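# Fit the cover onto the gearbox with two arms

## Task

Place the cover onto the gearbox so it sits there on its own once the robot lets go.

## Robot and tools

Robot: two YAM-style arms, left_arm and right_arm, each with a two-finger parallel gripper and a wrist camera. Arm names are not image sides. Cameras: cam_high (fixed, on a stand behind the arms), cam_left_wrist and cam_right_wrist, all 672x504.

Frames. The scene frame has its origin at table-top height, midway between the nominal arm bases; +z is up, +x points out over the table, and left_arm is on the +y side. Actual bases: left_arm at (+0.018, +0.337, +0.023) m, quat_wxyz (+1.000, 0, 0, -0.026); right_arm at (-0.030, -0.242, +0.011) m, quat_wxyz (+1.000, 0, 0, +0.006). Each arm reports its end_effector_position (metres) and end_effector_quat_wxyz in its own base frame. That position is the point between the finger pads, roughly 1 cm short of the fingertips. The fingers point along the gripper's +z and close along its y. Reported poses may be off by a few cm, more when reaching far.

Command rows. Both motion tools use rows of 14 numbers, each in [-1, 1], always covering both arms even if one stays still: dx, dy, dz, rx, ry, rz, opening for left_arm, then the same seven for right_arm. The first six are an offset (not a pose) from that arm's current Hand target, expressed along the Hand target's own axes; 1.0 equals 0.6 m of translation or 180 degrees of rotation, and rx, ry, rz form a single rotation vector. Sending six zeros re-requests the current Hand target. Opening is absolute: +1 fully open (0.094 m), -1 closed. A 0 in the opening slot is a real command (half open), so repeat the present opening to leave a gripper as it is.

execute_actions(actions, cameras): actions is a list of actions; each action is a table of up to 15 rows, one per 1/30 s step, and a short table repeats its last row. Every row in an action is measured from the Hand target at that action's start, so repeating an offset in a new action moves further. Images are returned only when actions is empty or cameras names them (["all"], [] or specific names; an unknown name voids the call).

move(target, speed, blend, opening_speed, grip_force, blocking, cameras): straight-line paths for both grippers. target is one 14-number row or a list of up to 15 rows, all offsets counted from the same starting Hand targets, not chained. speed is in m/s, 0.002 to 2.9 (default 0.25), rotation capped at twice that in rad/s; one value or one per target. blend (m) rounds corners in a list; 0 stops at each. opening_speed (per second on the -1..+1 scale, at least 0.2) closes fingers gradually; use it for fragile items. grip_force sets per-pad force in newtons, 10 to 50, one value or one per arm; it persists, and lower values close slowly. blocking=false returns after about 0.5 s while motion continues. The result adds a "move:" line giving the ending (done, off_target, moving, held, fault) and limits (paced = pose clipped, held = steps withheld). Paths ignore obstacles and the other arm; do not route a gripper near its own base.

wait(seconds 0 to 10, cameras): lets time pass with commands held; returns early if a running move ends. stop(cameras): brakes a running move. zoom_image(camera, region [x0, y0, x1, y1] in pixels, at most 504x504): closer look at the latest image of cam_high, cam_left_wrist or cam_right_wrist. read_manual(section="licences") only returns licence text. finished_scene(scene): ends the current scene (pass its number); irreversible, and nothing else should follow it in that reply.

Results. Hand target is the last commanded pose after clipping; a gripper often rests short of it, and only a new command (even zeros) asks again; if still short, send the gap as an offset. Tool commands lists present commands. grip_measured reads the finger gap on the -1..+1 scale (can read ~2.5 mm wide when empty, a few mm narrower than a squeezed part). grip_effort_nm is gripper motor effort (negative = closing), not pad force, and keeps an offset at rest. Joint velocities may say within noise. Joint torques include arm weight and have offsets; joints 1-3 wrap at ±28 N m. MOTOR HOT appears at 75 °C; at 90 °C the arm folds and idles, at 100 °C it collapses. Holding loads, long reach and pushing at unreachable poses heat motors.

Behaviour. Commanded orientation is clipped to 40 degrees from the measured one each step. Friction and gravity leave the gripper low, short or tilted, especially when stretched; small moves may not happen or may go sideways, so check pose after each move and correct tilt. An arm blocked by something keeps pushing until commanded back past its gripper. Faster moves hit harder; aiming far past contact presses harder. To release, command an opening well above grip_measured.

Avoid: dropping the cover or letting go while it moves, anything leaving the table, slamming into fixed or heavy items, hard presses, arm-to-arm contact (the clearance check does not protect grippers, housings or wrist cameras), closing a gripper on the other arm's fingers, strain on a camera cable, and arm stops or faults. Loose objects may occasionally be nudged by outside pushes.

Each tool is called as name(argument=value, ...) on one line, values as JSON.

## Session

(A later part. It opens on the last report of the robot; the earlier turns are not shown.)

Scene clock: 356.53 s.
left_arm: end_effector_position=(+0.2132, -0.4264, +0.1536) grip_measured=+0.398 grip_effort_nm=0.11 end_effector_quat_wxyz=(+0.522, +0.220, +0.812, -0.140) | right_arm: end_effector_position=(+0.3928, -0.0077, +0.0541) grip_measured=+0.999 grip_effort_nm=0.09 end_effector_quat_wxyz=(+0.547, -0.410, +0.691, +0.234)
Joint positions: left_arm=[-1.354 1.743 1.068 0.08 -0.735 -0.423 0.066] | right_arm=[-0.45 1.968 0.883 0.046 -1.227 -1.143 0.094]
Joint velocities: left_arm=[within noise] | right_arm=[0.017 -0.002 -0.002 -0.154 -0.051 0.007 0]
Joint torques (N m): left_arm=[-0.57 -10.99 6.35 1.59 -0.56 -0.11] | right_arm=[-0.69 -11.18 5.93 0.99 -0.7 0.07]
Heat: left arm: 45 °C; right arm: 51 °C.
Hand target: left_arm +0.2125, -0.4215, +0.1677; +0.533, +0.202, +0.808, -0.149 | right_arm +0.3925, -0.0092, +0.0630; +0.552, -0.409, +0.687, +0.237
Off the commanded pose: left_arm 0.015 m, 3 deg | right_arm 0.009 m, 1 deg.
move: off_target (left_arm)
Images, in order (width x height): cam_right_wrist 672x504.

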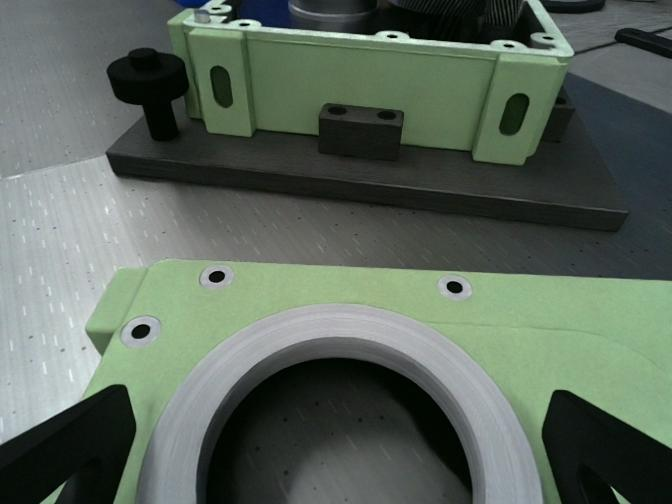

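move(target=[[0,0,0,0,0,0,0.4,0.0022,0.0003,-0.0085,0,0,0,1.0],[0,0,0,0,0,0,0.4,0.015,0.002,-0.0043,0,0.003,0,1.0]], speed=0.04, cameras=["cam_right_wrist","cam_left_wrist"])

zoom_image(camera="cam_left_wrist", region=[330, 130, 530, 330])

Scene clock: 362.70 s.
left_arm: end_effector_position=(+0.2132, -0.4264, +0.1536) grip_measured=+0.398 grip_effort_nm=0.11 end_effector_quat_wxyz=(+0.522, +0.220, +0.812, -0.140) | right_arm: end_effector_position=(+0.3880, -0.0115, +0.0517) grip_measured=+0.999 grip_effort_nm=0.09 end_effector_quat_wxyz=(+0.544, -0.407, +0.694, +0.236)
Joint positions: left_arm=[-1.354 1.743 1.068 0.08 -0.735 -0.423 0.066] | right_arm=[-0.466 1.968 0.883 0.003 -1.229 -1.176 0.094]
Joint torques (N m): left_arm=[-0.53 -11 6.34 1.58 -0.56 -0.11] | right_arm=[-0.55 -9.2 6.34 1.05 -0.66 -0.07]
Motor temperatures (°C): left_arm=[21 45 39 39 23 22 20] | right_arm=[23 49 40 48 23 18 21]
Heat: left arm: 45 °C; right arm: 49 °C.
Hand target: left_arm +0.2125, -0.4215, +0.1677; +0.533, +0.202, +0.808, -0.149 | right_arm +0.3896, -0.0132, +0.0551; +0.549, -0.410, +0.689, +0.235
Off the commanded pose: left_arm 0.015 m, 3 deg | right_arm 0.004 m, 1 deg.
move: off_target (left_arm)
Images, in order (width x height): cam_left_wrist 672x504, cam_right_wrist 672x504.

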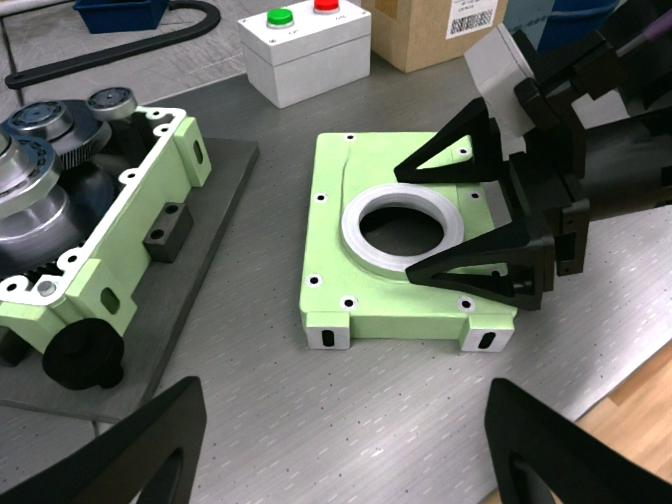

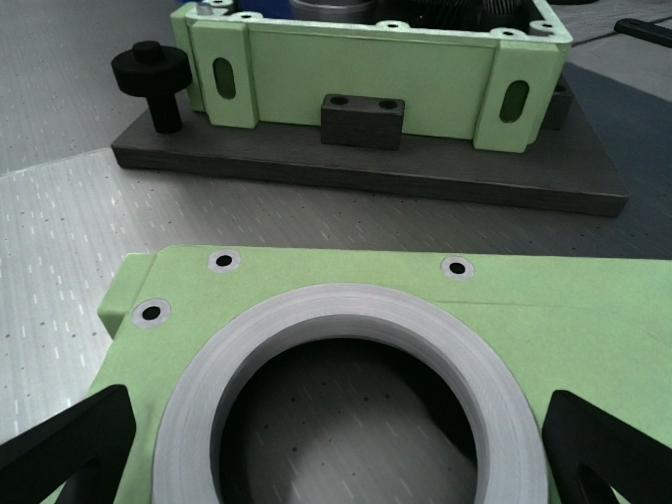

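Scaled by 2.520 from the camera's 672x504 image, which has a finer 960x720 frame.

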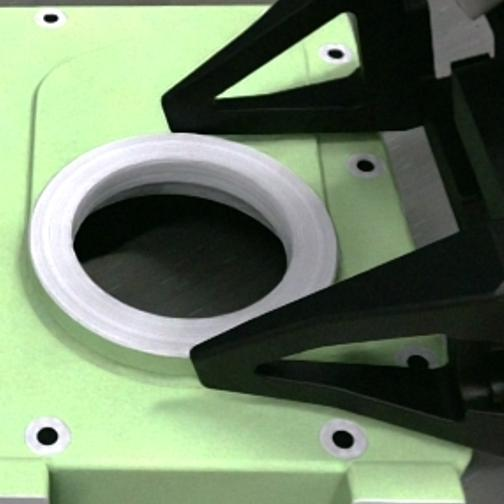

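move(target=[0,0,0,0,0,0,0.4,0.0085,-0.0023,0.0077,0,0.003,0.005,1.0], speed=0.04, cameras=["cam_right_wrist","cam_left_wrist"])

zoom_image(camera="cam_left_wrist", region=[330, 130, 530, 330])

Scene clock: 365.10 s.
left_arm: end_effector_position=(+0.2132, -0.4264, +0.1536) grip_measured=+0.398 grip_effort_nm=0.11 end_effector_quat_wxyz=(+0.522, +0.220, +0.812, -0.140) | right_arm: end_effector_position=(+0.3887, -0.0120, +0.0485) grip_measured=+0.999 grip_effort_nm=0.09 end_effector_quat_wxyz=(+0.543, -0.403, +0.697, +0.239)
Joint positions: left_arm=[-1.354 1.743 1.068 0.08 -0.735 -0.423 0.066] | right_arm=[-0.466 1.979 0.883 0.016 -1.228 -1.164 0.094]
Joint torques (N m): left_arm=[-0.46 -10.95 6.34 1.58 -0.57 -0.11] | right_arm=[0.18 -8.42 6.65 1.22 -0.53 0.1]
Heat: left arm: 45 °C; right arm: 49 °C.
Hand target: left_arm +0.2125, -0.4215, +0.1677; +0.533, +0.202, +0.808, -0.149 | right_arm +0.3930, -0.0119, +0.0490; +0.544, -0.405, +0.695, +0.238
Off the commanded pose: left_arm 0.015 m, 3 deg | right_arm 0.004 m, 0 deg.
move: off_target (left_arm)
Images, in order (width x height): cam_left_wrist 672x504, cam_right_wrist 672x504.

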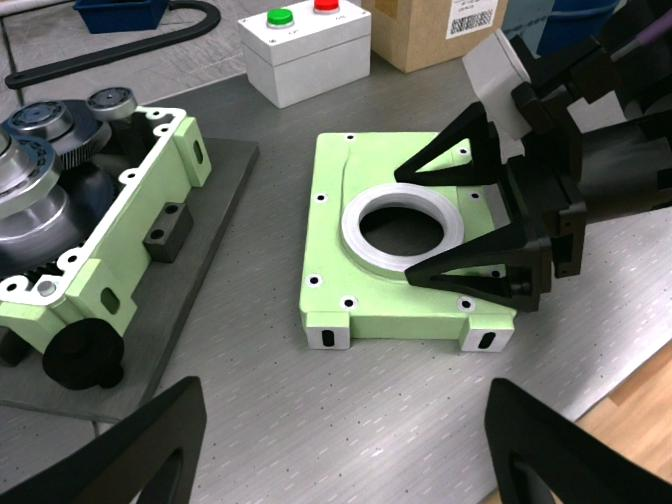

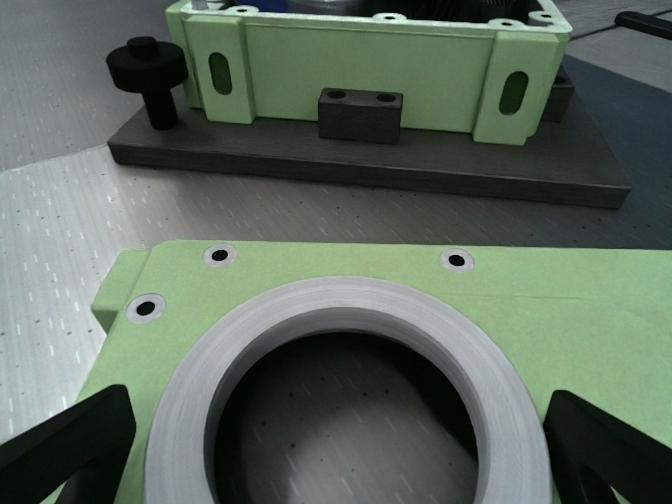

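Scaled by 2.520 from the camera's 672x504 image, which has a finer 960x720 frame.

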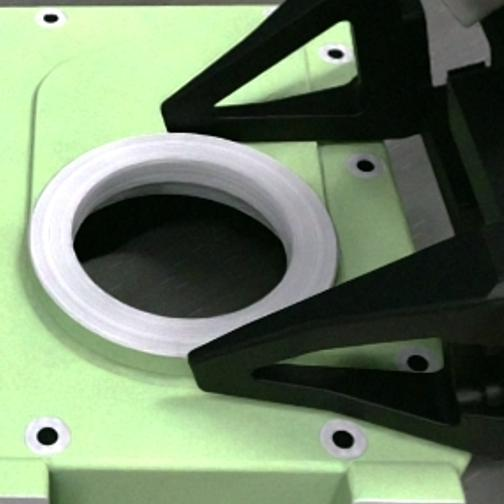

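move(target=[0,0,0,0,0,0,0.4,-0.0025,-0.002,0.0062,0,0,0,1.0], speed=0.04, cameras=["cam_right_wrist","cam_left_wrist"])

zoom_image(camera="cam_left_wrist", region=[330, 130, 530, 330])

Scene clock: 366.57 s.
left_arm: end_effector_position=(+0.2132, -0.4264, +0.1536) grip_measured=+0.398 grip_effort_nm=0.11 end_effector_quat_wxyz=(+0.522, +0.220, +0.812, -0.140) | right_arm: end_effector_position=(+0.3922, -0.0099, +0.0494) grip_measured=+0.999 grip_effort_nm=0.09 end_effector_quat_wxyz=(+0.543, -0.403, +0.698, +0.238)
Joint positions: left_arm=[-1.354 1.743 1.068 0.08 -0.735 -0.423 0.066] | right_arm=[-0.455 1.979 0.883 0.045 -1.221 -1.135 0.094]
Joint torques (N m): left_arm=[-0.5 -11 6.37 1.58 -0.56 -0.12] | right_arm=[0.27 -8.29 6.63 1.27 -0.53 0.07]
Heat: left arm: 45 °C; right arm: 48 °C.
Hand target: left_arm +0.2125, -0.4215, +0.1677; +0.533, +0.202, +0.808, -0.149 | right_arm +0.3962, -0.0093, +0.0495; +0.544, -0.405, +0.695, +0.237
Off the commanded pose: left_arm 0.015 m, 3 deg | right_arm 0.004 m, 0 deg.
move: off_target (left_arm)
Images, in order (width x height): cam_left_wrist 672x504, cam_right_wrist 672x504.

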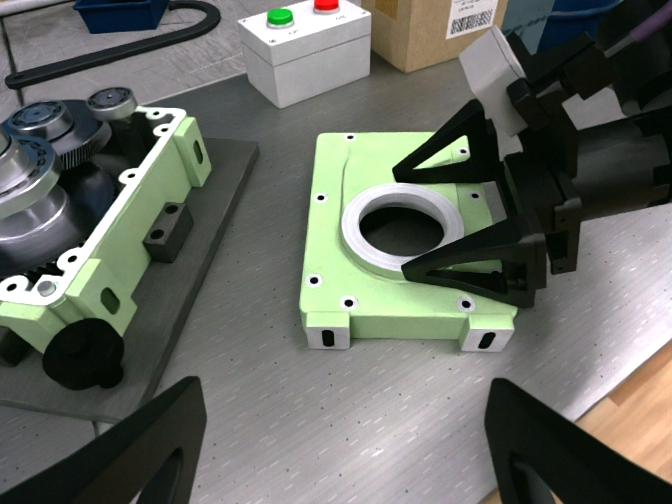

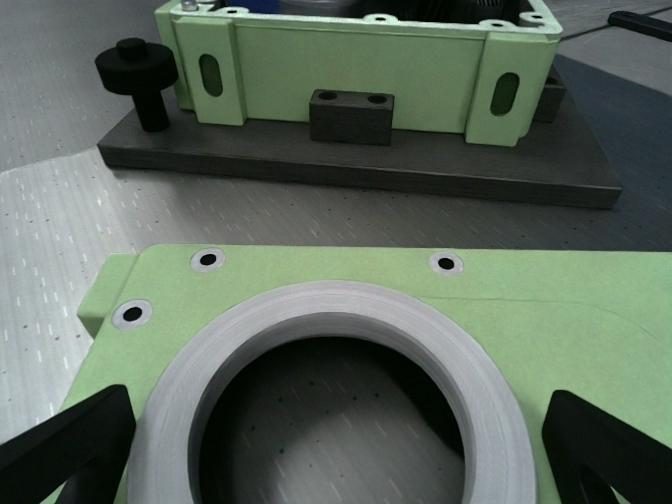

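Scaled by 2.520 from the camera's 672x504 image, which has a finer 960x720 frame.

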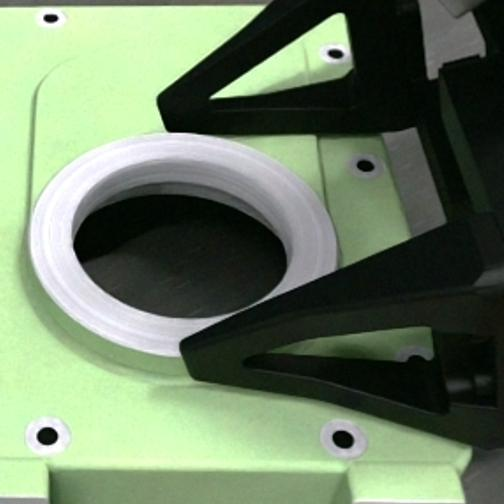

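move(target=[[0,0,0,0,0,0,0.4,0.004,0.0005,0.0012,0,0,0,1.0],[0,0,0,0,0,0,0.4,0.004,0.0005,0.0012,0,0,0,0.55]], speed=0.04, opening_speed=0.3, cameras=["cam_right_wrist","cam_left_wrist"])

zoom_image(camera="cam_left_wrist", region=[330, 130, 530, 330])

Scene clock: 369.53 s.
left_arm: end_effector_position=(+0.2132, -0.4264, +0.1536) grip_measured=+0.398 grip_effort_nm=0.11 end_effector_quat_wxyz=(+0.522, +0.220, +0.812, -0.140) | right_arm: end_effector_position=(+0.3930, -0.0102, +0.0484) grip_measured=+0.835 grip_effort_nm=-1.01 end_effector_quat_wxyz=(+0.544, -0.404, +0.696, +0.236)
Joint positions: left_arm=[-1.354 1.743 1.068 0.08 -0.735 -0.423 0.066] | right_arm=[-0.455 1.985 0.883 0.056 -1.222 -1.134 0.086]
Joint torques (N m): left_arm=[-0.51 -10.99 6.32 1.58 -0.56 -0.13] | right_arm=[0.27 -8.1 6.37 1.25 -0.51 0.08]
Heat: left arm: 45 °C; right arm: 47 °C.
Hand target: left_arm +0.2125, -0.4215, +0.1677; +0.533, +0.202, +0.808, -0.149 | right_arm +0.3961, -0.0093, +0.0469; +0.544, -0.405, +0.695, +0.238
Off the commanded pose: left_arm 0.015 m, 3 deg | right_arm 0.004 m, 0 deg.
move: off_target (left_arm)
Images, in order (width x height): cam_left_wrist 672x504, cam_right_wrist 672x504.

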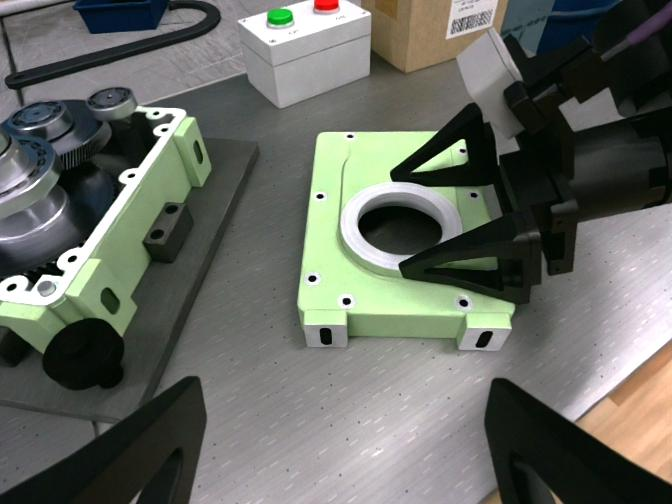

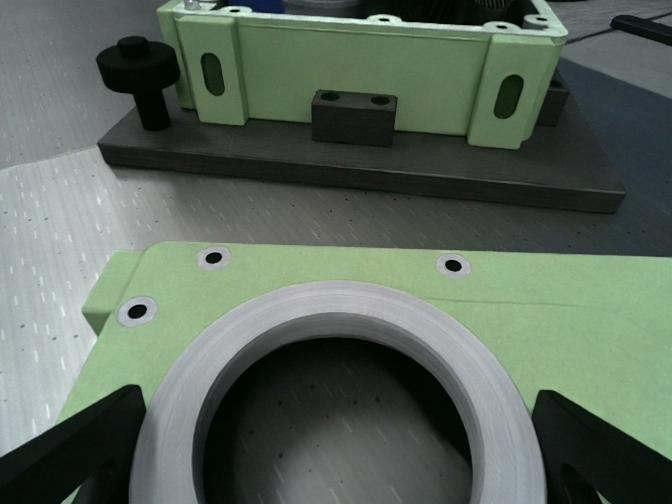

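Scaled by 2.520 from the camera's 672x504 image, which has a finer 960x720 frame.

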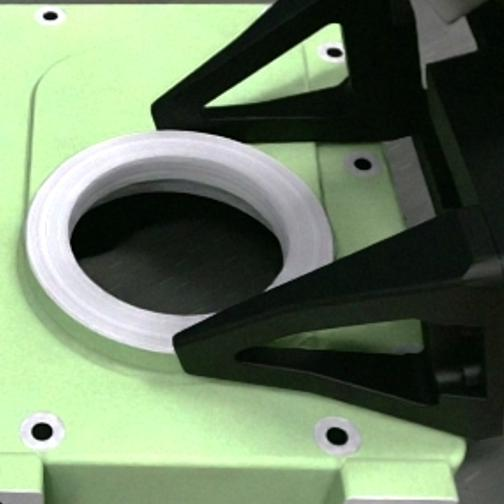

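move(target=[0,0,0,0,0,0,0.4,-0.2702,-0.0422,-0.0643,-0.0028,-0.0541,-0.0578,0.5], speed=0.1, cameras=["cam_right_wrist","cam_left_wrist"])

Scene clock: 373.47 s.
left_arm: end_effector_position=(+0.2132, -0.4264, +0.1536) grip_measured=+0.398 grip_effort_nm=0.11 end_effector_quat_wxyz=(+0.522, +0.220, +0.812, -0.140) | right_arm: end_effector_position=(+0.3985, -0.0118, +0.1423) grip_measured=+0.834 grip_effort_nm=-1.01 end_effector_quat_wxyz=(+0.537, -0.392, +0.705, +0.248)
Joint positions: left_arm=[-1.354 1.743 1.068 0.08 -0.735 -0.423 0.066] | right_arm=[-0.452 1.77 1.064 -0.35 -1.218 -1.103 0.086]
Joint torques (N m): left_arm=[-0.53 -10.97 6.32 1.6 -0.56 -0.11] | right_arm=[0.21 -15.75 12.52 1.93 -2.25 -0.3]
Heat: left arm: 45 °C; right arm: 47 °C.
Hand target: left_arm +0.2125, -0.4215, +0.1677; +0.533, +0.202, +0.808, -0.149 | right_arm +0.4081, -0.0038, +0.2151; +0.619, -0.447, +0.606, +0.224
Off the commanded pose: left_arm 0.015 m, 3 deg | right_arm 0.074 m, 16 deg.
move: off_target (left_arm, right_arm)
Images, in order (width x height): cam_left_wrist 672x504, cam_right_wrist 672x504.

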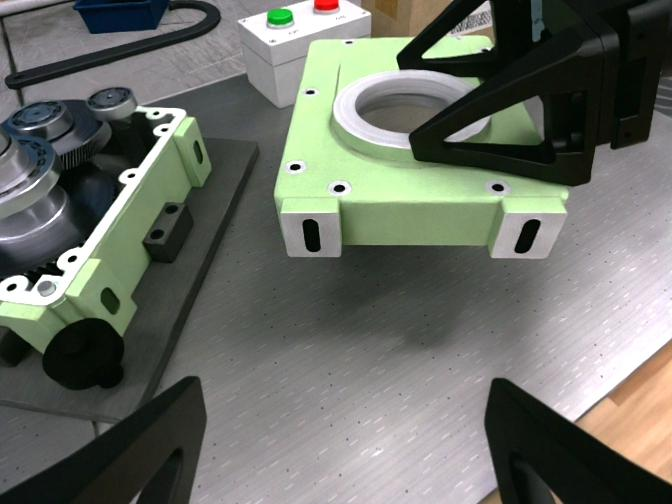

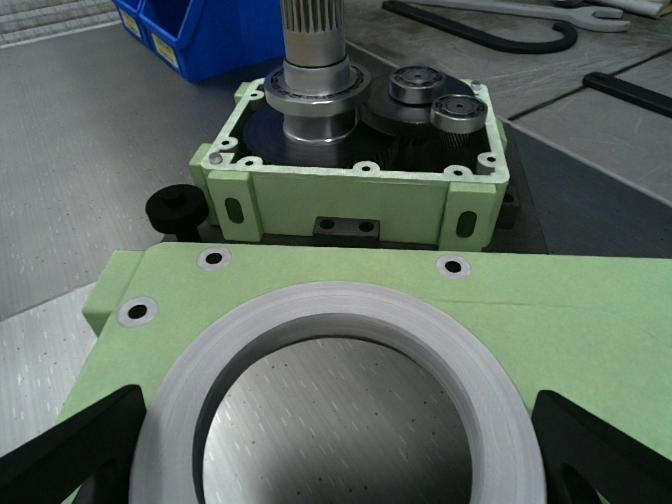

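move(target=[0,0,0,0,0,0,0.4,-0.4823,-0.0788,0.1803,0.0648,-0.0483,0.0093,0.5], speed=0.12, cameras=["cam_right_wrist"])

Scene clock: 378.53 s.
left_arm: end_effector_position=(+0.2132, -0.4264, +0.1536) grip_measured=+0.398 grip_effort_nm=0.11 end_effector_quat_wxyz=(+0.522, +0.220, +0.812, -0.140) | right_arm: end_effector_position=(+0.4584, +0.1305, +0.3842) grip_measured=+0.834 grip_effort_nm=-1.01 end_effector_quat_wxyz=(+0.583, -0.299, +0.712, +0.252)
Joint positions: left_arm=[-1.354 1.743 1.068 0.08 -0.735 -0.423 0.066] | right_arm=[0.021 1.586 1.586 -0.272 -0.766 -0.181 0.086]
Joint torques (N m): left_arm=[-0.53 -10.99 6.3 1.59 -0.55 -0.12] | right_arm=[0.05 -13.23 15.57 4.36 -0.49 -0.42]
Heat: left arm: 45 °C; right arm: 48 °C.
Hand target: left_arm +0.2125, -0.4215, +0.1677; +0.533, +0.202, +0.808, -0.149 | right_arm +0.4583, +0.1386, +0.4885; +0.701, -0.355, +0.583, +0.203
Off the commanded pose: left_arm 0.015 m, 3 deg | right_arm 0.105 m, 22 deg.
move: off_target (left_arm, right_arm)
Images, in order (width x height): cam_right_wrist 672x504.

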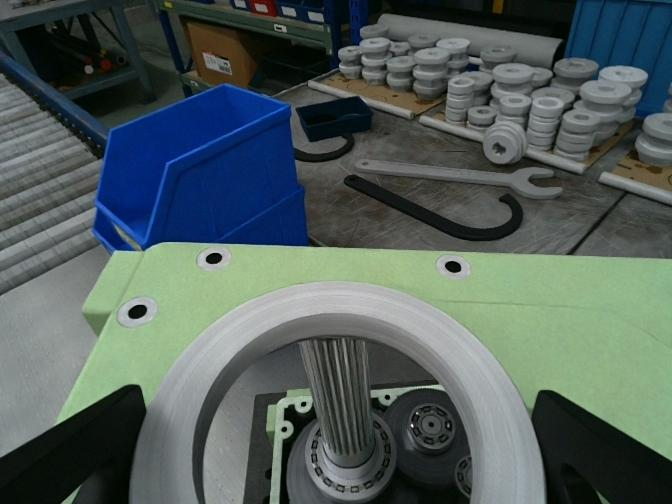

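move(target=[0,0,0,0,0,0,0.4,0.0105,0.0102,0.2104,-0.0012,-0.0061,-0.0082,0.5], speed=0.1, cameras=["cam_right_wrist"])

Scene clock: 382.37 s.
left_arm: end_effector_position=(+0.2132, -0.4264, +0.1536) grip_measured=+0.398 grip_effort_nm=0.11 end_effector_quat_wxyz=(+0.522, +0.220, +0.812, -0.140) | right_arm: end_effector_position=(+0.5308, +0.2238, +0.3680) grip_measured=+0.834 grip_effort_nm=-1.01 end_effector_quat_wxyz=(+0.575, -0.335, +0.710, +0.232)
Joint positions: left_arm=[-1.354 1.743 1.068 0.08 -0.735 -0.423 0.066] | right_arm=[0.235 1.934 1.968 -0.313 -0.572 -0.21 0.086]
Joint torques (N m): left_arm=[-0.54 -10.97 6.32 1.6 -0.57 -0.11] | right_arm=[0.16 -16.69 16.13 4.59 -0.32 -0.39]
Heat: left arm: 45 °C; right arm: 52 °C.
Hand target: left_arm +0.2125, -0.4215, +0.1677; +0.533, +0.202, +0.808, -0.149 | right_arm +0.5405, +0.2348, +0.4895; +0.709, -0.362, +0.572, +0.199
Off the commanded pose: left_arm 0.015 m, 3 deg | right_arm 0.122 m, 23 deg.
move: off_target (left_arm, right_arm)
Images, in order (width x height): cam_right_wrist 672x504.

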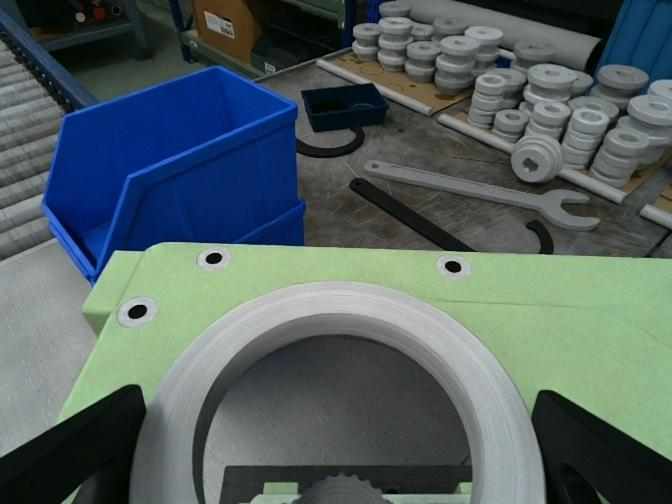

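move(target=[0,0,0,0,0,0,0.4,0.0723,0.0163,-0.0163,0,0,0,0.5], speed=0.07, cameras=["cam_right_wrist"])

Scene clock: 384.83 s.
left_arm: end_effector_position=(+0.2132, -0.4264, +0.1536) grip_measured=+0.398 grip_effort_nm=0.11 end_effector_quat_wxyz=(+0.522, +0.220, +0.812, -0.140) | right_arm: end_effector_position=(+0.5327, +0.2220, +0.3257) grip_measured=+0.834 grip_effort_nm=-1.01 end_effector_quat_wxyz=(+0.570, -0.342, +0.712, +0.225)
Joint positions: left_arm=[-1.354 1.743 1.068 0.08 -0.735 -0.423 0.066] | right_arm=[0.231 1.912 1.786 -0.176 -0.571 -0.239 0.086]
Joint torques (N m): left_arm=[-0.5 -10.97 6.35 1.58 -0.54 -0.11] | right_arm=[-0.65 -19.23 12.05 4.85 -0.54 -0.24]
Motor temperatures (°C): left_arm=[21 45 39 39 23 22 20] | right_arm=[23 48 42 54 23 18 21]
Heat: left arm: 45 °C; right arm: 54 °C.
Hand target: left_arm +0.2125, -0.4215, +0.1677; +0.533, +0.202, +0.808, -0.149 | right_arm +0.5389, +0.2281, +0.4444; +0.709, -0.362, +0.572, +0.199
Off the commanded pose: left_arm 0.015 m, 3 deg | right_arm 0.119 m, 23 deg.
move: off_target (left_arm, right_arm)
Images, in order (width x height): cam_right_wrist 672x504.

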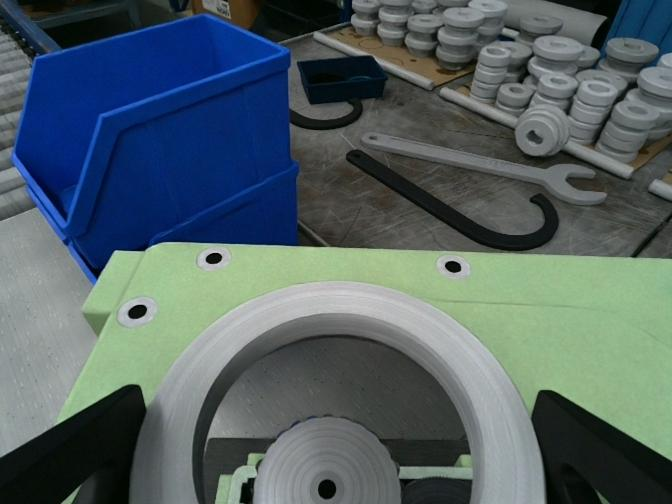

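move(target=[0,0,0,0,0,0,0.4,0.0775,0.0283,-0.0147,0,0,0,0.5], speed=0.07, cameras=["cam_right_wrist"])

Scene clock: 387.23 s.
left_arm: end_effector_position=(+0.2132, -0.4264, +0.1536) grip_measured=+0.398 grip_effort_nm=0.11 end_effector_quat_wxyz=(+0.522, +0.220, +0.812, -0.140) | right_arm: end_effector_position=(+0.5237, +0.2197, +0.2769) grip_measured=+0.834 grip_effort_nm=-1.01 end_effector_quat_wxyz=(+0.570, -0.342, +0.712, +0.225)
Joint positions: left_arm=[-1.354 1.743 1.068 0.08 -0.735 -0.423 0.066] | right_arm=[0.231 1.872 1.538 0.035 -0.571 -0.237 0.086]
Joint torques (N m): left_arm=[-0.53 -10.99 6.34 1.6 -0.58 -0.11] | right_arm=[-0.54 -18.76 12.18 4.86 -0.53 -0.25]
Motor temperatures (°C): left_arm=[21 45 39 39 23 22 20] | right_arm=[23 49 42 56 23 18 21]
Heat: left arm: 45 °C; right arm: 56 °C.
Hand target: left_arm +0.2125, -0.4215, +0.1677; +0.533, +0.202, +0.808, -0.149 | right_arm +0.5336, +0.2268, +0.3943; +0.709, -0.362, +0.572, +0.199
Off the commanded pose: left_arm 0.015 m, 3 deg | right_arm 0.118 m, 23 deg.
move: off_target (left_arm, right_arm)
Images, in order (width x height): cam_right_wrist 672x504.

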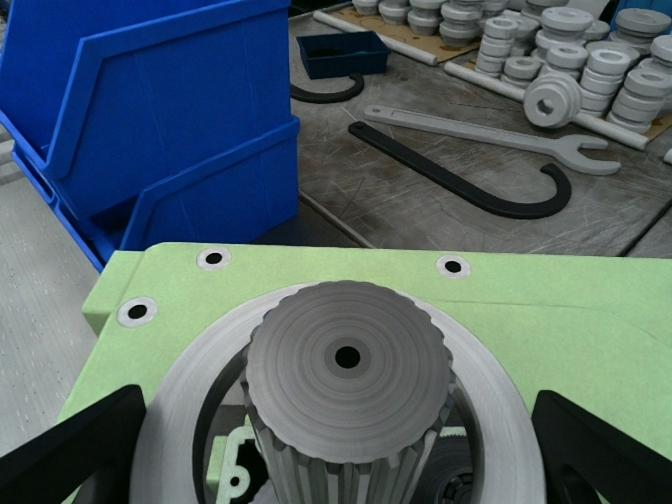

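move(target=[0,0,0,0,0,0,0.4,0.0725,0.019,-0.0038,0.0016,-0.0053,0,0.5], speed=0.06, cameras=["cam_right_wrist"])

Scene clock: 390.20 s.
left_arm: end_effector_position=(+0.2132, -0.4264, +0.1536) grip_measured=+0.398 grip_effort_nm=0.11 end_effector_quat_wxyz=(+0.522, +0.220, +0.812, -0.140) | right_arm: end_effector_position=(+0.5217, +0.2190, +0.2472) grip_measured=+0.834 grip_effort_nm=-1.01 end_effector_quat_wxyz=(+0.584, -0.340, +0.702, +0.224)
Joint positions: left_arm=[-1.354 1.743 1.068 0.08 -0.735 -0.423 0.066] | right_arm=[0.23 1.88 1.395 0.224 -0.571 -0.227 0.086]
Joint torques (N m): left_arm=[-0.53 -10.96 6.35 1.58 -0.56 -0.11] | right_arm=[-0.54 -16.4 11.59 4.92 -0.5 -0.24]
Motor temperatures (°C): left_arm=[21 45 39 39 23 22 20] | right_arm=[23 50 43 59 23 18 21]
Heat: left arm: 45 °C; right arm: 59 °C.
Hand target: left_arm +0.2125, -0.4215, +0.1677; +0.533, +0.202, +0.808, -0.149 | right_arm +0.5358, +0.2269, +0.3493; +0.715, -0.359, +0.566, +0.200
Off the commanded pose: left_arm 0.015 m, 3 deg | right_arm 0.103 m, 22 deg.
move: off_target (left_arm, right_arm)
Images, in order (width x height): cam_right_wrist 672x504.

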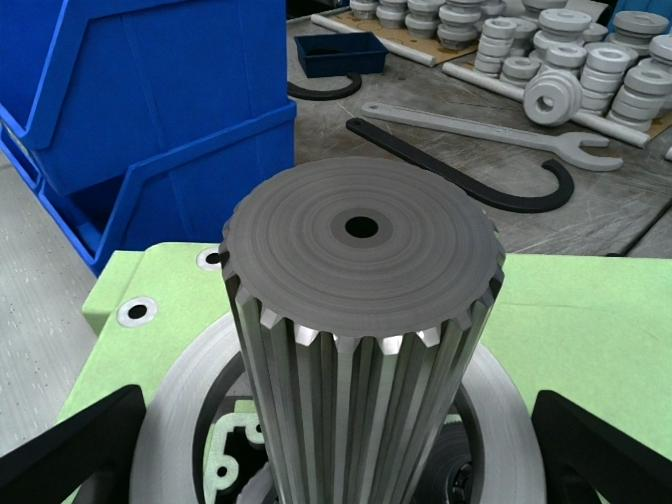

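move(target=[0,0,0,0,0,0,0.4,0.0882,0.0222,-0.0128,-0.001,-0.0061,0.0003,0.5], speed=0.05, cameras=["cam_right_wrist"])

Scene clock: 393.93 s.
left_arm: end_effector_position=(+0.2132, -0.4264, +0.1536) grip_measured=+0.398 grip_effort_nm=0.11 end_effector_quat_wxyz=(+0.522, +0.220, +0.812, -0.140) | right_arm: end_effector_position=(+0.5211, +0.2170, +0.1929) grip_measured=+0.834 grip_effort_nm=-1.01 end_effector_quat_wxyz=(+0.592, -0.336, +0.695, +0.231)
Joint positions: left_arm=[-1.354 1.743 1.068 0.08 -0.735 -0.423 0.066] | right_arm=[0.223 1.954 1.242 0.478 -0.588 -0.209 0.086]
Joint torques (N m): left_arm=[-0.5 -10.93 6.28 1.58 -0.56 -0.11] | right_arm=[-0.61 -16.29 11.6 4.91 -0.47 -0.24]
Motor temperatures (°C): left_arm=[21 45 39 39 23 22 20] | right_arm=[23 51 43 61 23 18 21]
Heat: left arm: 45 °C; right arm: 61 °C.
Hand target: left_arm +0.2125, -0.4215, +0.1677; +0.533, +0.202, +0.808, -0.149 | right_arm +0.5362, +0.2235, +0.2944; +0.719, -0.357, +0.559, +0.205
Off the commanded pose: left_arm 0.015 m, 3 deg | right_arm 0.103 m, 22 deg.
move: off_target (left_arm, right_arm)
Images, in order (width x height): cam_right_wrist 672x504.

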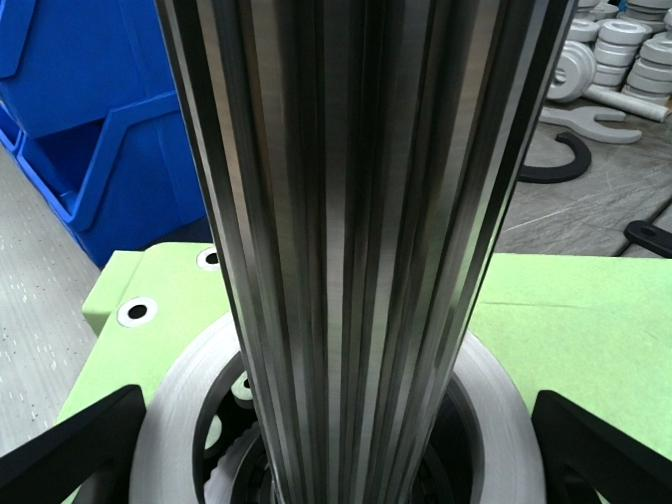

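move(target=[0,0,0,0,0,0,0.4,0.0675,0.0178,-0.0058,0,0,0,0.5], speed=0.05, cameras=["cam_right_wrist","cam_left_wrist"])

Scene clock: 399.20 s.
left_arm: end_effector_position=(+0.2132, -0.4264, +0.1536) grip_measured=+0.398 grip_effort_nm=0.11 end_effector_quat_wxyz=(+0.522, +0.220, +0.812, -0.140) | right_arm: end_effector_position=(+0.5228, +0.2174, +0.1542) grip_measured=+0.834 grip_effort_nm=-1.01 end_effector_quat_wxyz=(+0.594, -0.337, +0.693, +0.231)
Joint positions: left_arm=[-1.354 1.743 1.068 0.08 -0.735 -0.423 0.066] | right_arm=[0.223 2.038 1.182 0.627 -0.588 -0.209 0.086]
Joint torques (N m): left_arm=[-0.47 -10.91 6.31 1.58 -0.55 -0.11] | right_arm=[-0.58 -16.5 10.8 4.95 -0.47 -0.23]
Motor temperatures (°C): left_arm=[21 45 39 39 23 22 20] | right_arm=[23 52 43 65 23 18 22]
Heat: left arm: 45 °C; right arm: 65 °C.
Hand target: left_arm +0.2125, -0.4215, +0.1677; +0.533, +0.202, +0.808, -0.149 | right_arm +0.5383, +0.2237, +0.2526; +0.719, -0.357, +0.559, +0.205
Off the commanded pose: left_arm 0.015 m, 3 deg | right_arm 0.100 m, 21 deg.
move: off_target (left_arm, right_arm)
Images, in order (width x height): cam_left_wrist 672x504, cam_right_wrist 672x504.

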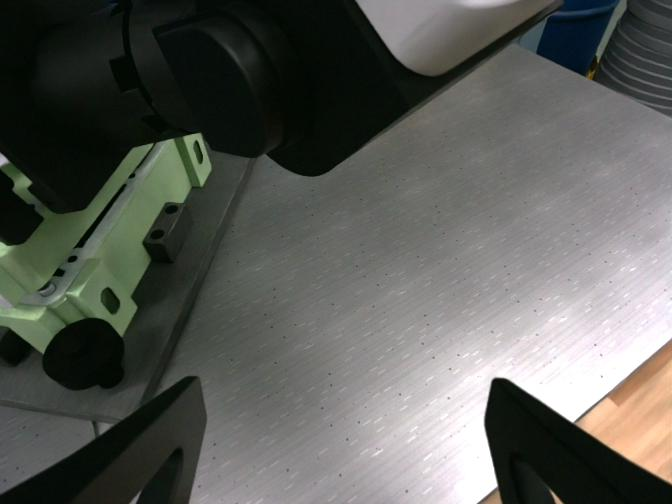

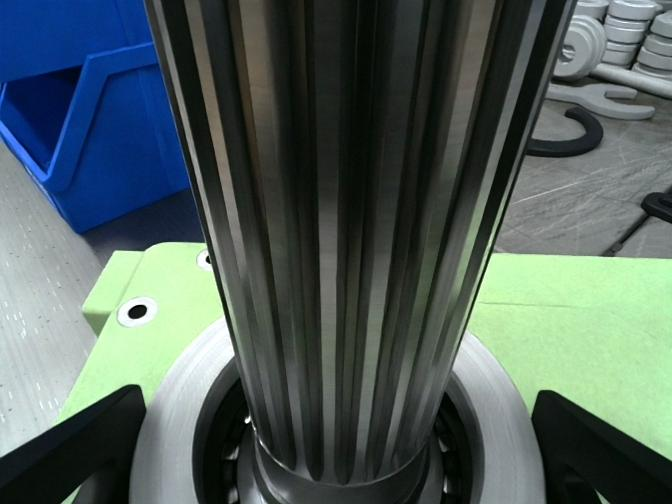

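zoom_image(camera="cam_left_wrist", region=[0, 120, 230, 350])

Scaled by 2.191 from the camera's 672x504 image, which has a finer 960x720 frame.

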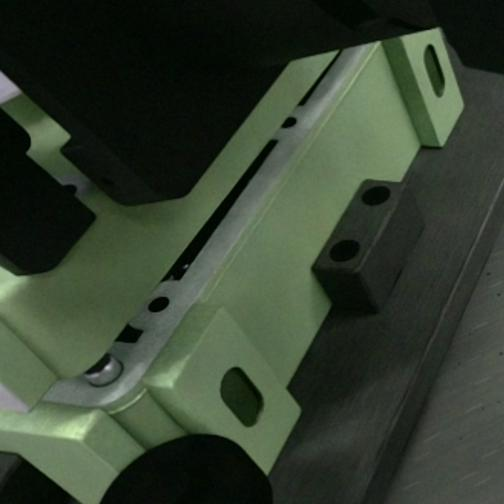

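move(target=[0,0,0,0,0,0,0.4,0.0285,0.0052,0.0017,0,0,0,0.5], speed=0.04, cameras=["cam_right_wrist","cam_left_wrist"])

zoom_image(camera="cam_left_wrist", region=[0, 120, 230, 350])

Scene clock: 401.67 s.
left_arm: end_effector_position=(+0.2132, -0.4264, +0.1536) grip_measured=+0.398 grip_effort_nm=0.11 end_effector_quat_wxyz=(+0.522, +0.220, +0.812, -0.140) | right_arm: end_effector_position=(+0.5235, +0.2190, +0.1467) grip_measured=+0.834 grip_effort_nm=-1.01 end_effector_quat_wxyz=(+0.610, -0.341, +0.677, +0.231)
Joint positions: left_arm=[-1.354 1.743 1.068 0.08 -0.735 -0.423 0.066] | right_arm=[0.222 2.079 1.159 0.74 -0.599 -0.206 0.086]
Joint torques (N m): left_arm=[-0.51 -10.95 6.35 1.59 -0.57 -0.11] | right_arm=[-0.5 -15.06 12.45 4.52 -0.32 -0.16]
Motor temperatures (°C): left_arm=[21 45 39 39 23 22 20] | right_arm=[23 52 43 66 23 18 22]
Heat: left arm: 45 °C; right arm: 66 °C.
Hand target: left_arm +0.2125, -0.4215, +0.1677; +0.533, +0.202, +0.808, -0.149 | right_arm +0.5417, +0.2248, +0.2356; +0.719, -0.357, +0.559, +0.205
Off the commanded pose: left_arm 0.015 m, 3 deg | right_arm 0.091 m, 19 deg.
move: off_target (left_arm, right_arm)
Images, in order (width x height): cam_left_wrist 672x504, cam_right_wrist 672x504.

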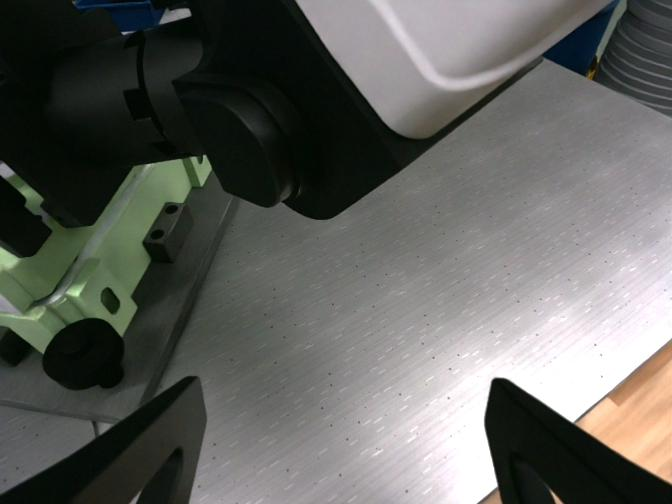

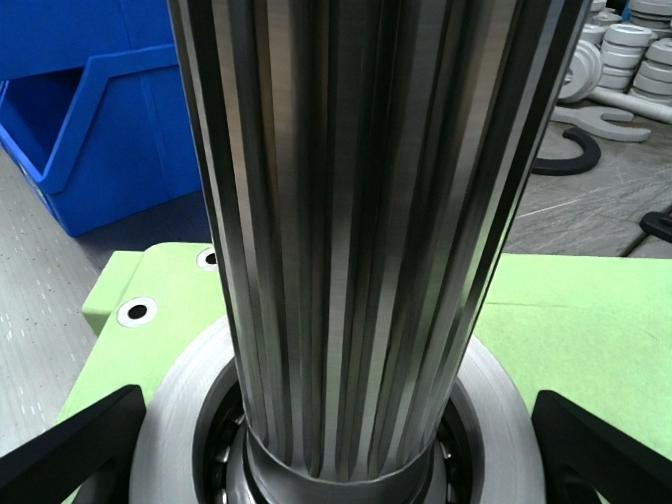

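Scaled by 2.191 from the camera's 672x504 image, which has a finer 960x720 frame.

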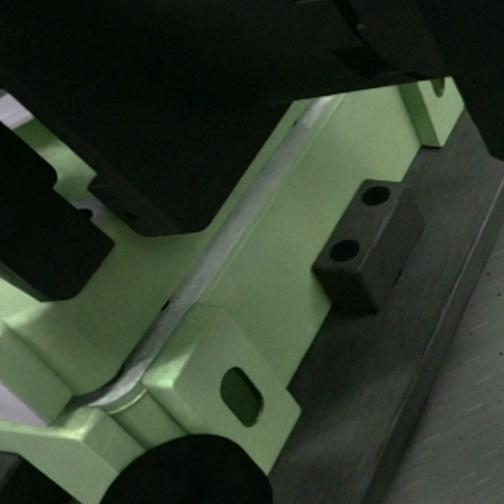

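zoom_image(camera="cam_left_wrist", region=[0, 200, 130, 330])

zoom_image(camera="cam_right_wrist", region=[120, 300, 560, 504])

Scaled by 3.877 from the camera's 672x504 image, which has a finer 960x720 frame.

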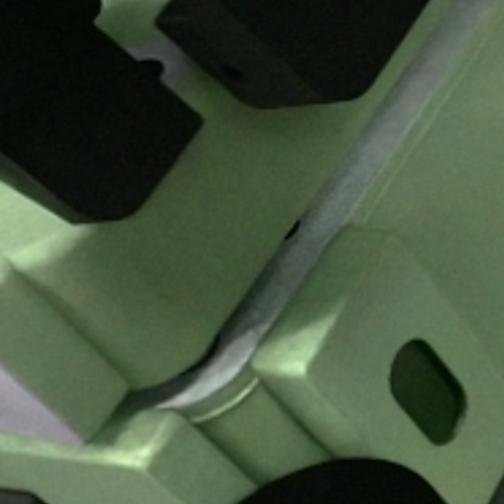

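Scaled by 1.145 from the camera's 672x504 image, which has a finer 960x720 frame.

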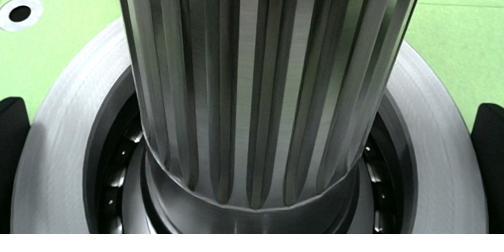

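move(target=[0,0,0,0,0,0,0.4,-0.0267,-0.0062,0.001,-0.0032,0.0106,0.0056,0.5], speed=0.05, cameras=["cam_right_wrist","cam_left_wrist"])

zoom_image(camera="cam_left_wrist", region=[0, 120, 230, 350])

Scene clock: 408.67 s.
left_arm: end_effector_position=(+0.2132, -0.4264, +0.1536) grip_measured=+0.398 grip_effort_nm=0.11 end_effector_quat_wxyz=(+0.522, +0.220, +0.812, -0.140) | right_arm: end_effector_position=(+0.5243, +0.2191, +0.1451) grip_measured=+0.834 grip_effort_nm=-1.01 end_effector_quat_wxyz=(+0.601, -0.344, +0.682, +0.235)
Joint positions: left_arm=[-1.354 1.743 1.068 0.08 -0.735 -0.423 0.066] | right_arm=[0.219 2.079 1.176 0.698 -0.611 -0.214 0.086]
Joint torques (N m): left_arm=[-0.49 -10.97 6.31 1.6 -0.56 -0.11] | right_arm=[-0.29 -19.84 13.22 3.9 -0.24 -0.05]
Motor temperatures (°C): left_arm=[21 45 39 39 23 22 20] | right_arm=[23 51 43 64 22 18 22]
Heat: left arm: 45 °C; right arm: 64 °C.
Hand target: left_arm +0.2125, -0.4215, +0.1677; +0.533, +0.202, +0.808, -0.149 | right_arm +0.5400, +0.2245, +0.2518; +0.706, -0.360, +0.573, +0.208
Off the commanded pose: left_arm 0.015 m, 3 deg | right_arm 0.108 m, 18 deg.
move: off_target (left_arm, right_arm)
Images, in order (width x height): cam_left_wrist 672x504, cam_right_wrist 672x504.

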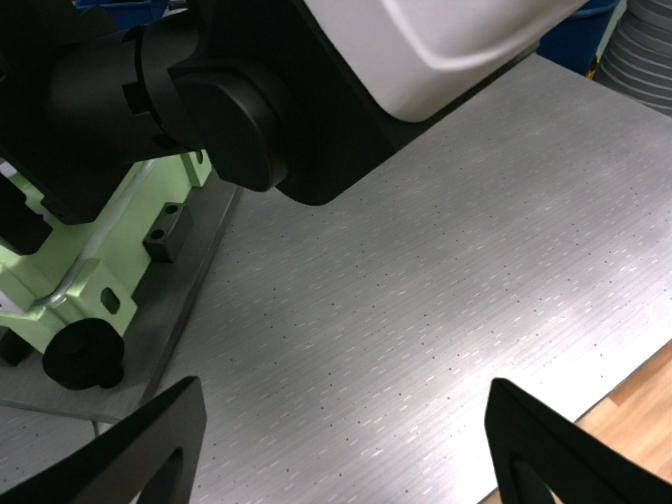

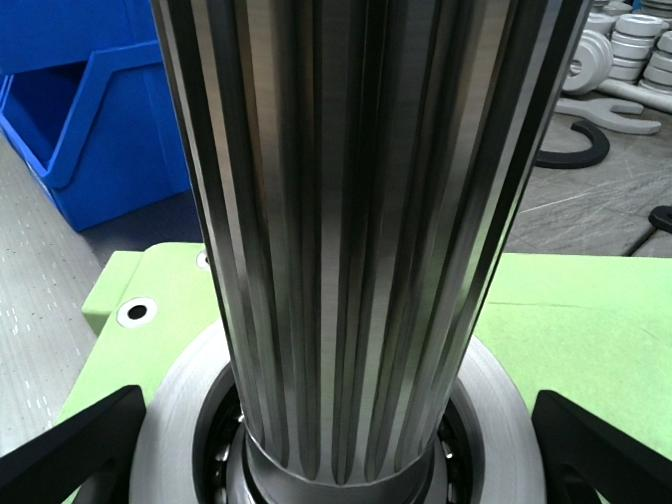

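Scaled by 2.191 from the camera's 672x504 image, which has a finer 960x720 frame.

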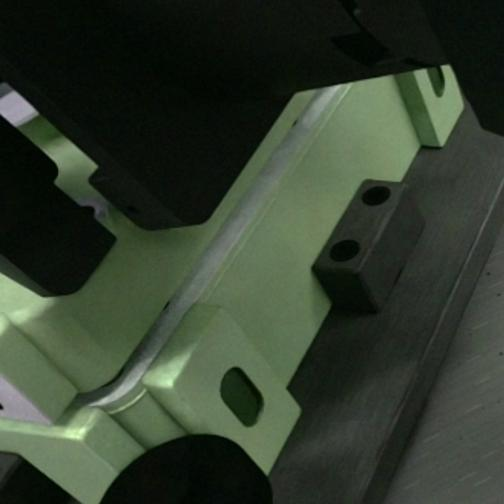

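move(target=[0,0,0,0,0,0,0.4,0.0352,0.0099,-0.0031,-0.006,0.0214,0.0167,0.5], speed=0.04, cameras=["cam_right_wrist","cam_left_wrist"])

zoom_image(camera="cam_left_wrist", region=[0, 120, 230, 350])

Scene clock: 411.70 s.
left_arm: end_effector_position=(+0.2132, -0.4264, +0.1536) grip_measured=+0.398 grip_effort_nm=0.11 end_effector_quat_wxyz=(+0.522, +0.220, +0.812, -0.140) | right_arm: end_effector_position=(+0.5251, +0.2194, +0.1434) grip_measured=+0.834 grip_effort_nm=-1.01 end_effector_quat_wxyz=(+0.592, -0.345, +0.688, +0.237)
Joint positions: left_arm=[-1.354 1.743 1.068 0.08 -0.735 -0.423 0.066] | right_arm=[0.218 2.078 1.193 0.654 -0.616 -0.218 0.086]
Joint torques (N m): left_arm=[-0.47 -10.99 6.32 1.59 -0.55 -0.11] | right_arm=[-0.34 -18.14 12.77 3.51 -0.27 0.04]
Motor temperatures (°C): left_arm=[21 45 39 39 23 22 20] | right_arm=[23 51 43 64 22 18 22]
Heat: left arm: 45 °C; right arm: 64 °C.
Hand target: left_arm +0.2125, -0.4215, +0.1677; +0.533, +0.202, +0.808, -0.149 | right_arm +0.5400, +0.2245, +0.2298; +0.677, -0.358, +0.604, +0.220
Off the commanded pose: left_arm 0.015 m, 3 deg | right_arm 0.088 m, 14 deg.
move: off_target (left_arm, right_arm)
Images, in order (width x height): cam_left_wrist 672x504, cam_right_wrist 672x504.

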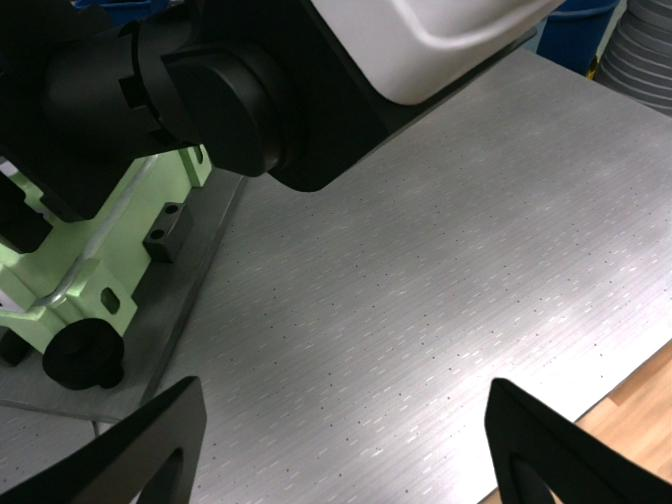

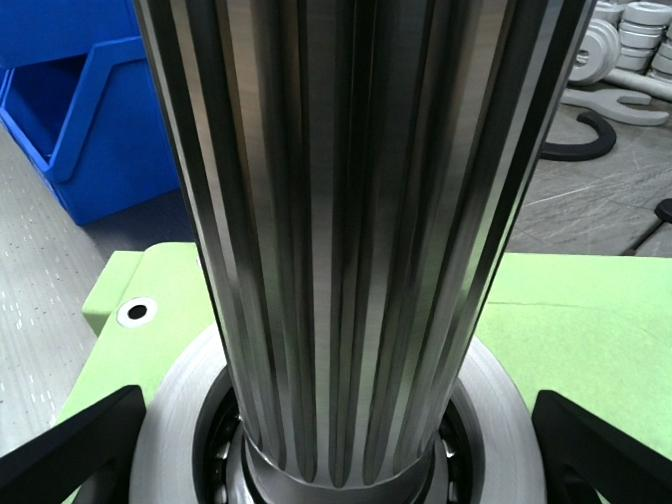

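Scaled by 2.191 from the camera's 672x504 image, which has a finer 960x720 frame.

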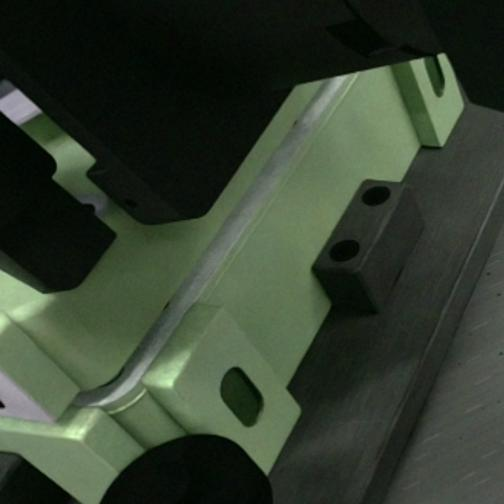

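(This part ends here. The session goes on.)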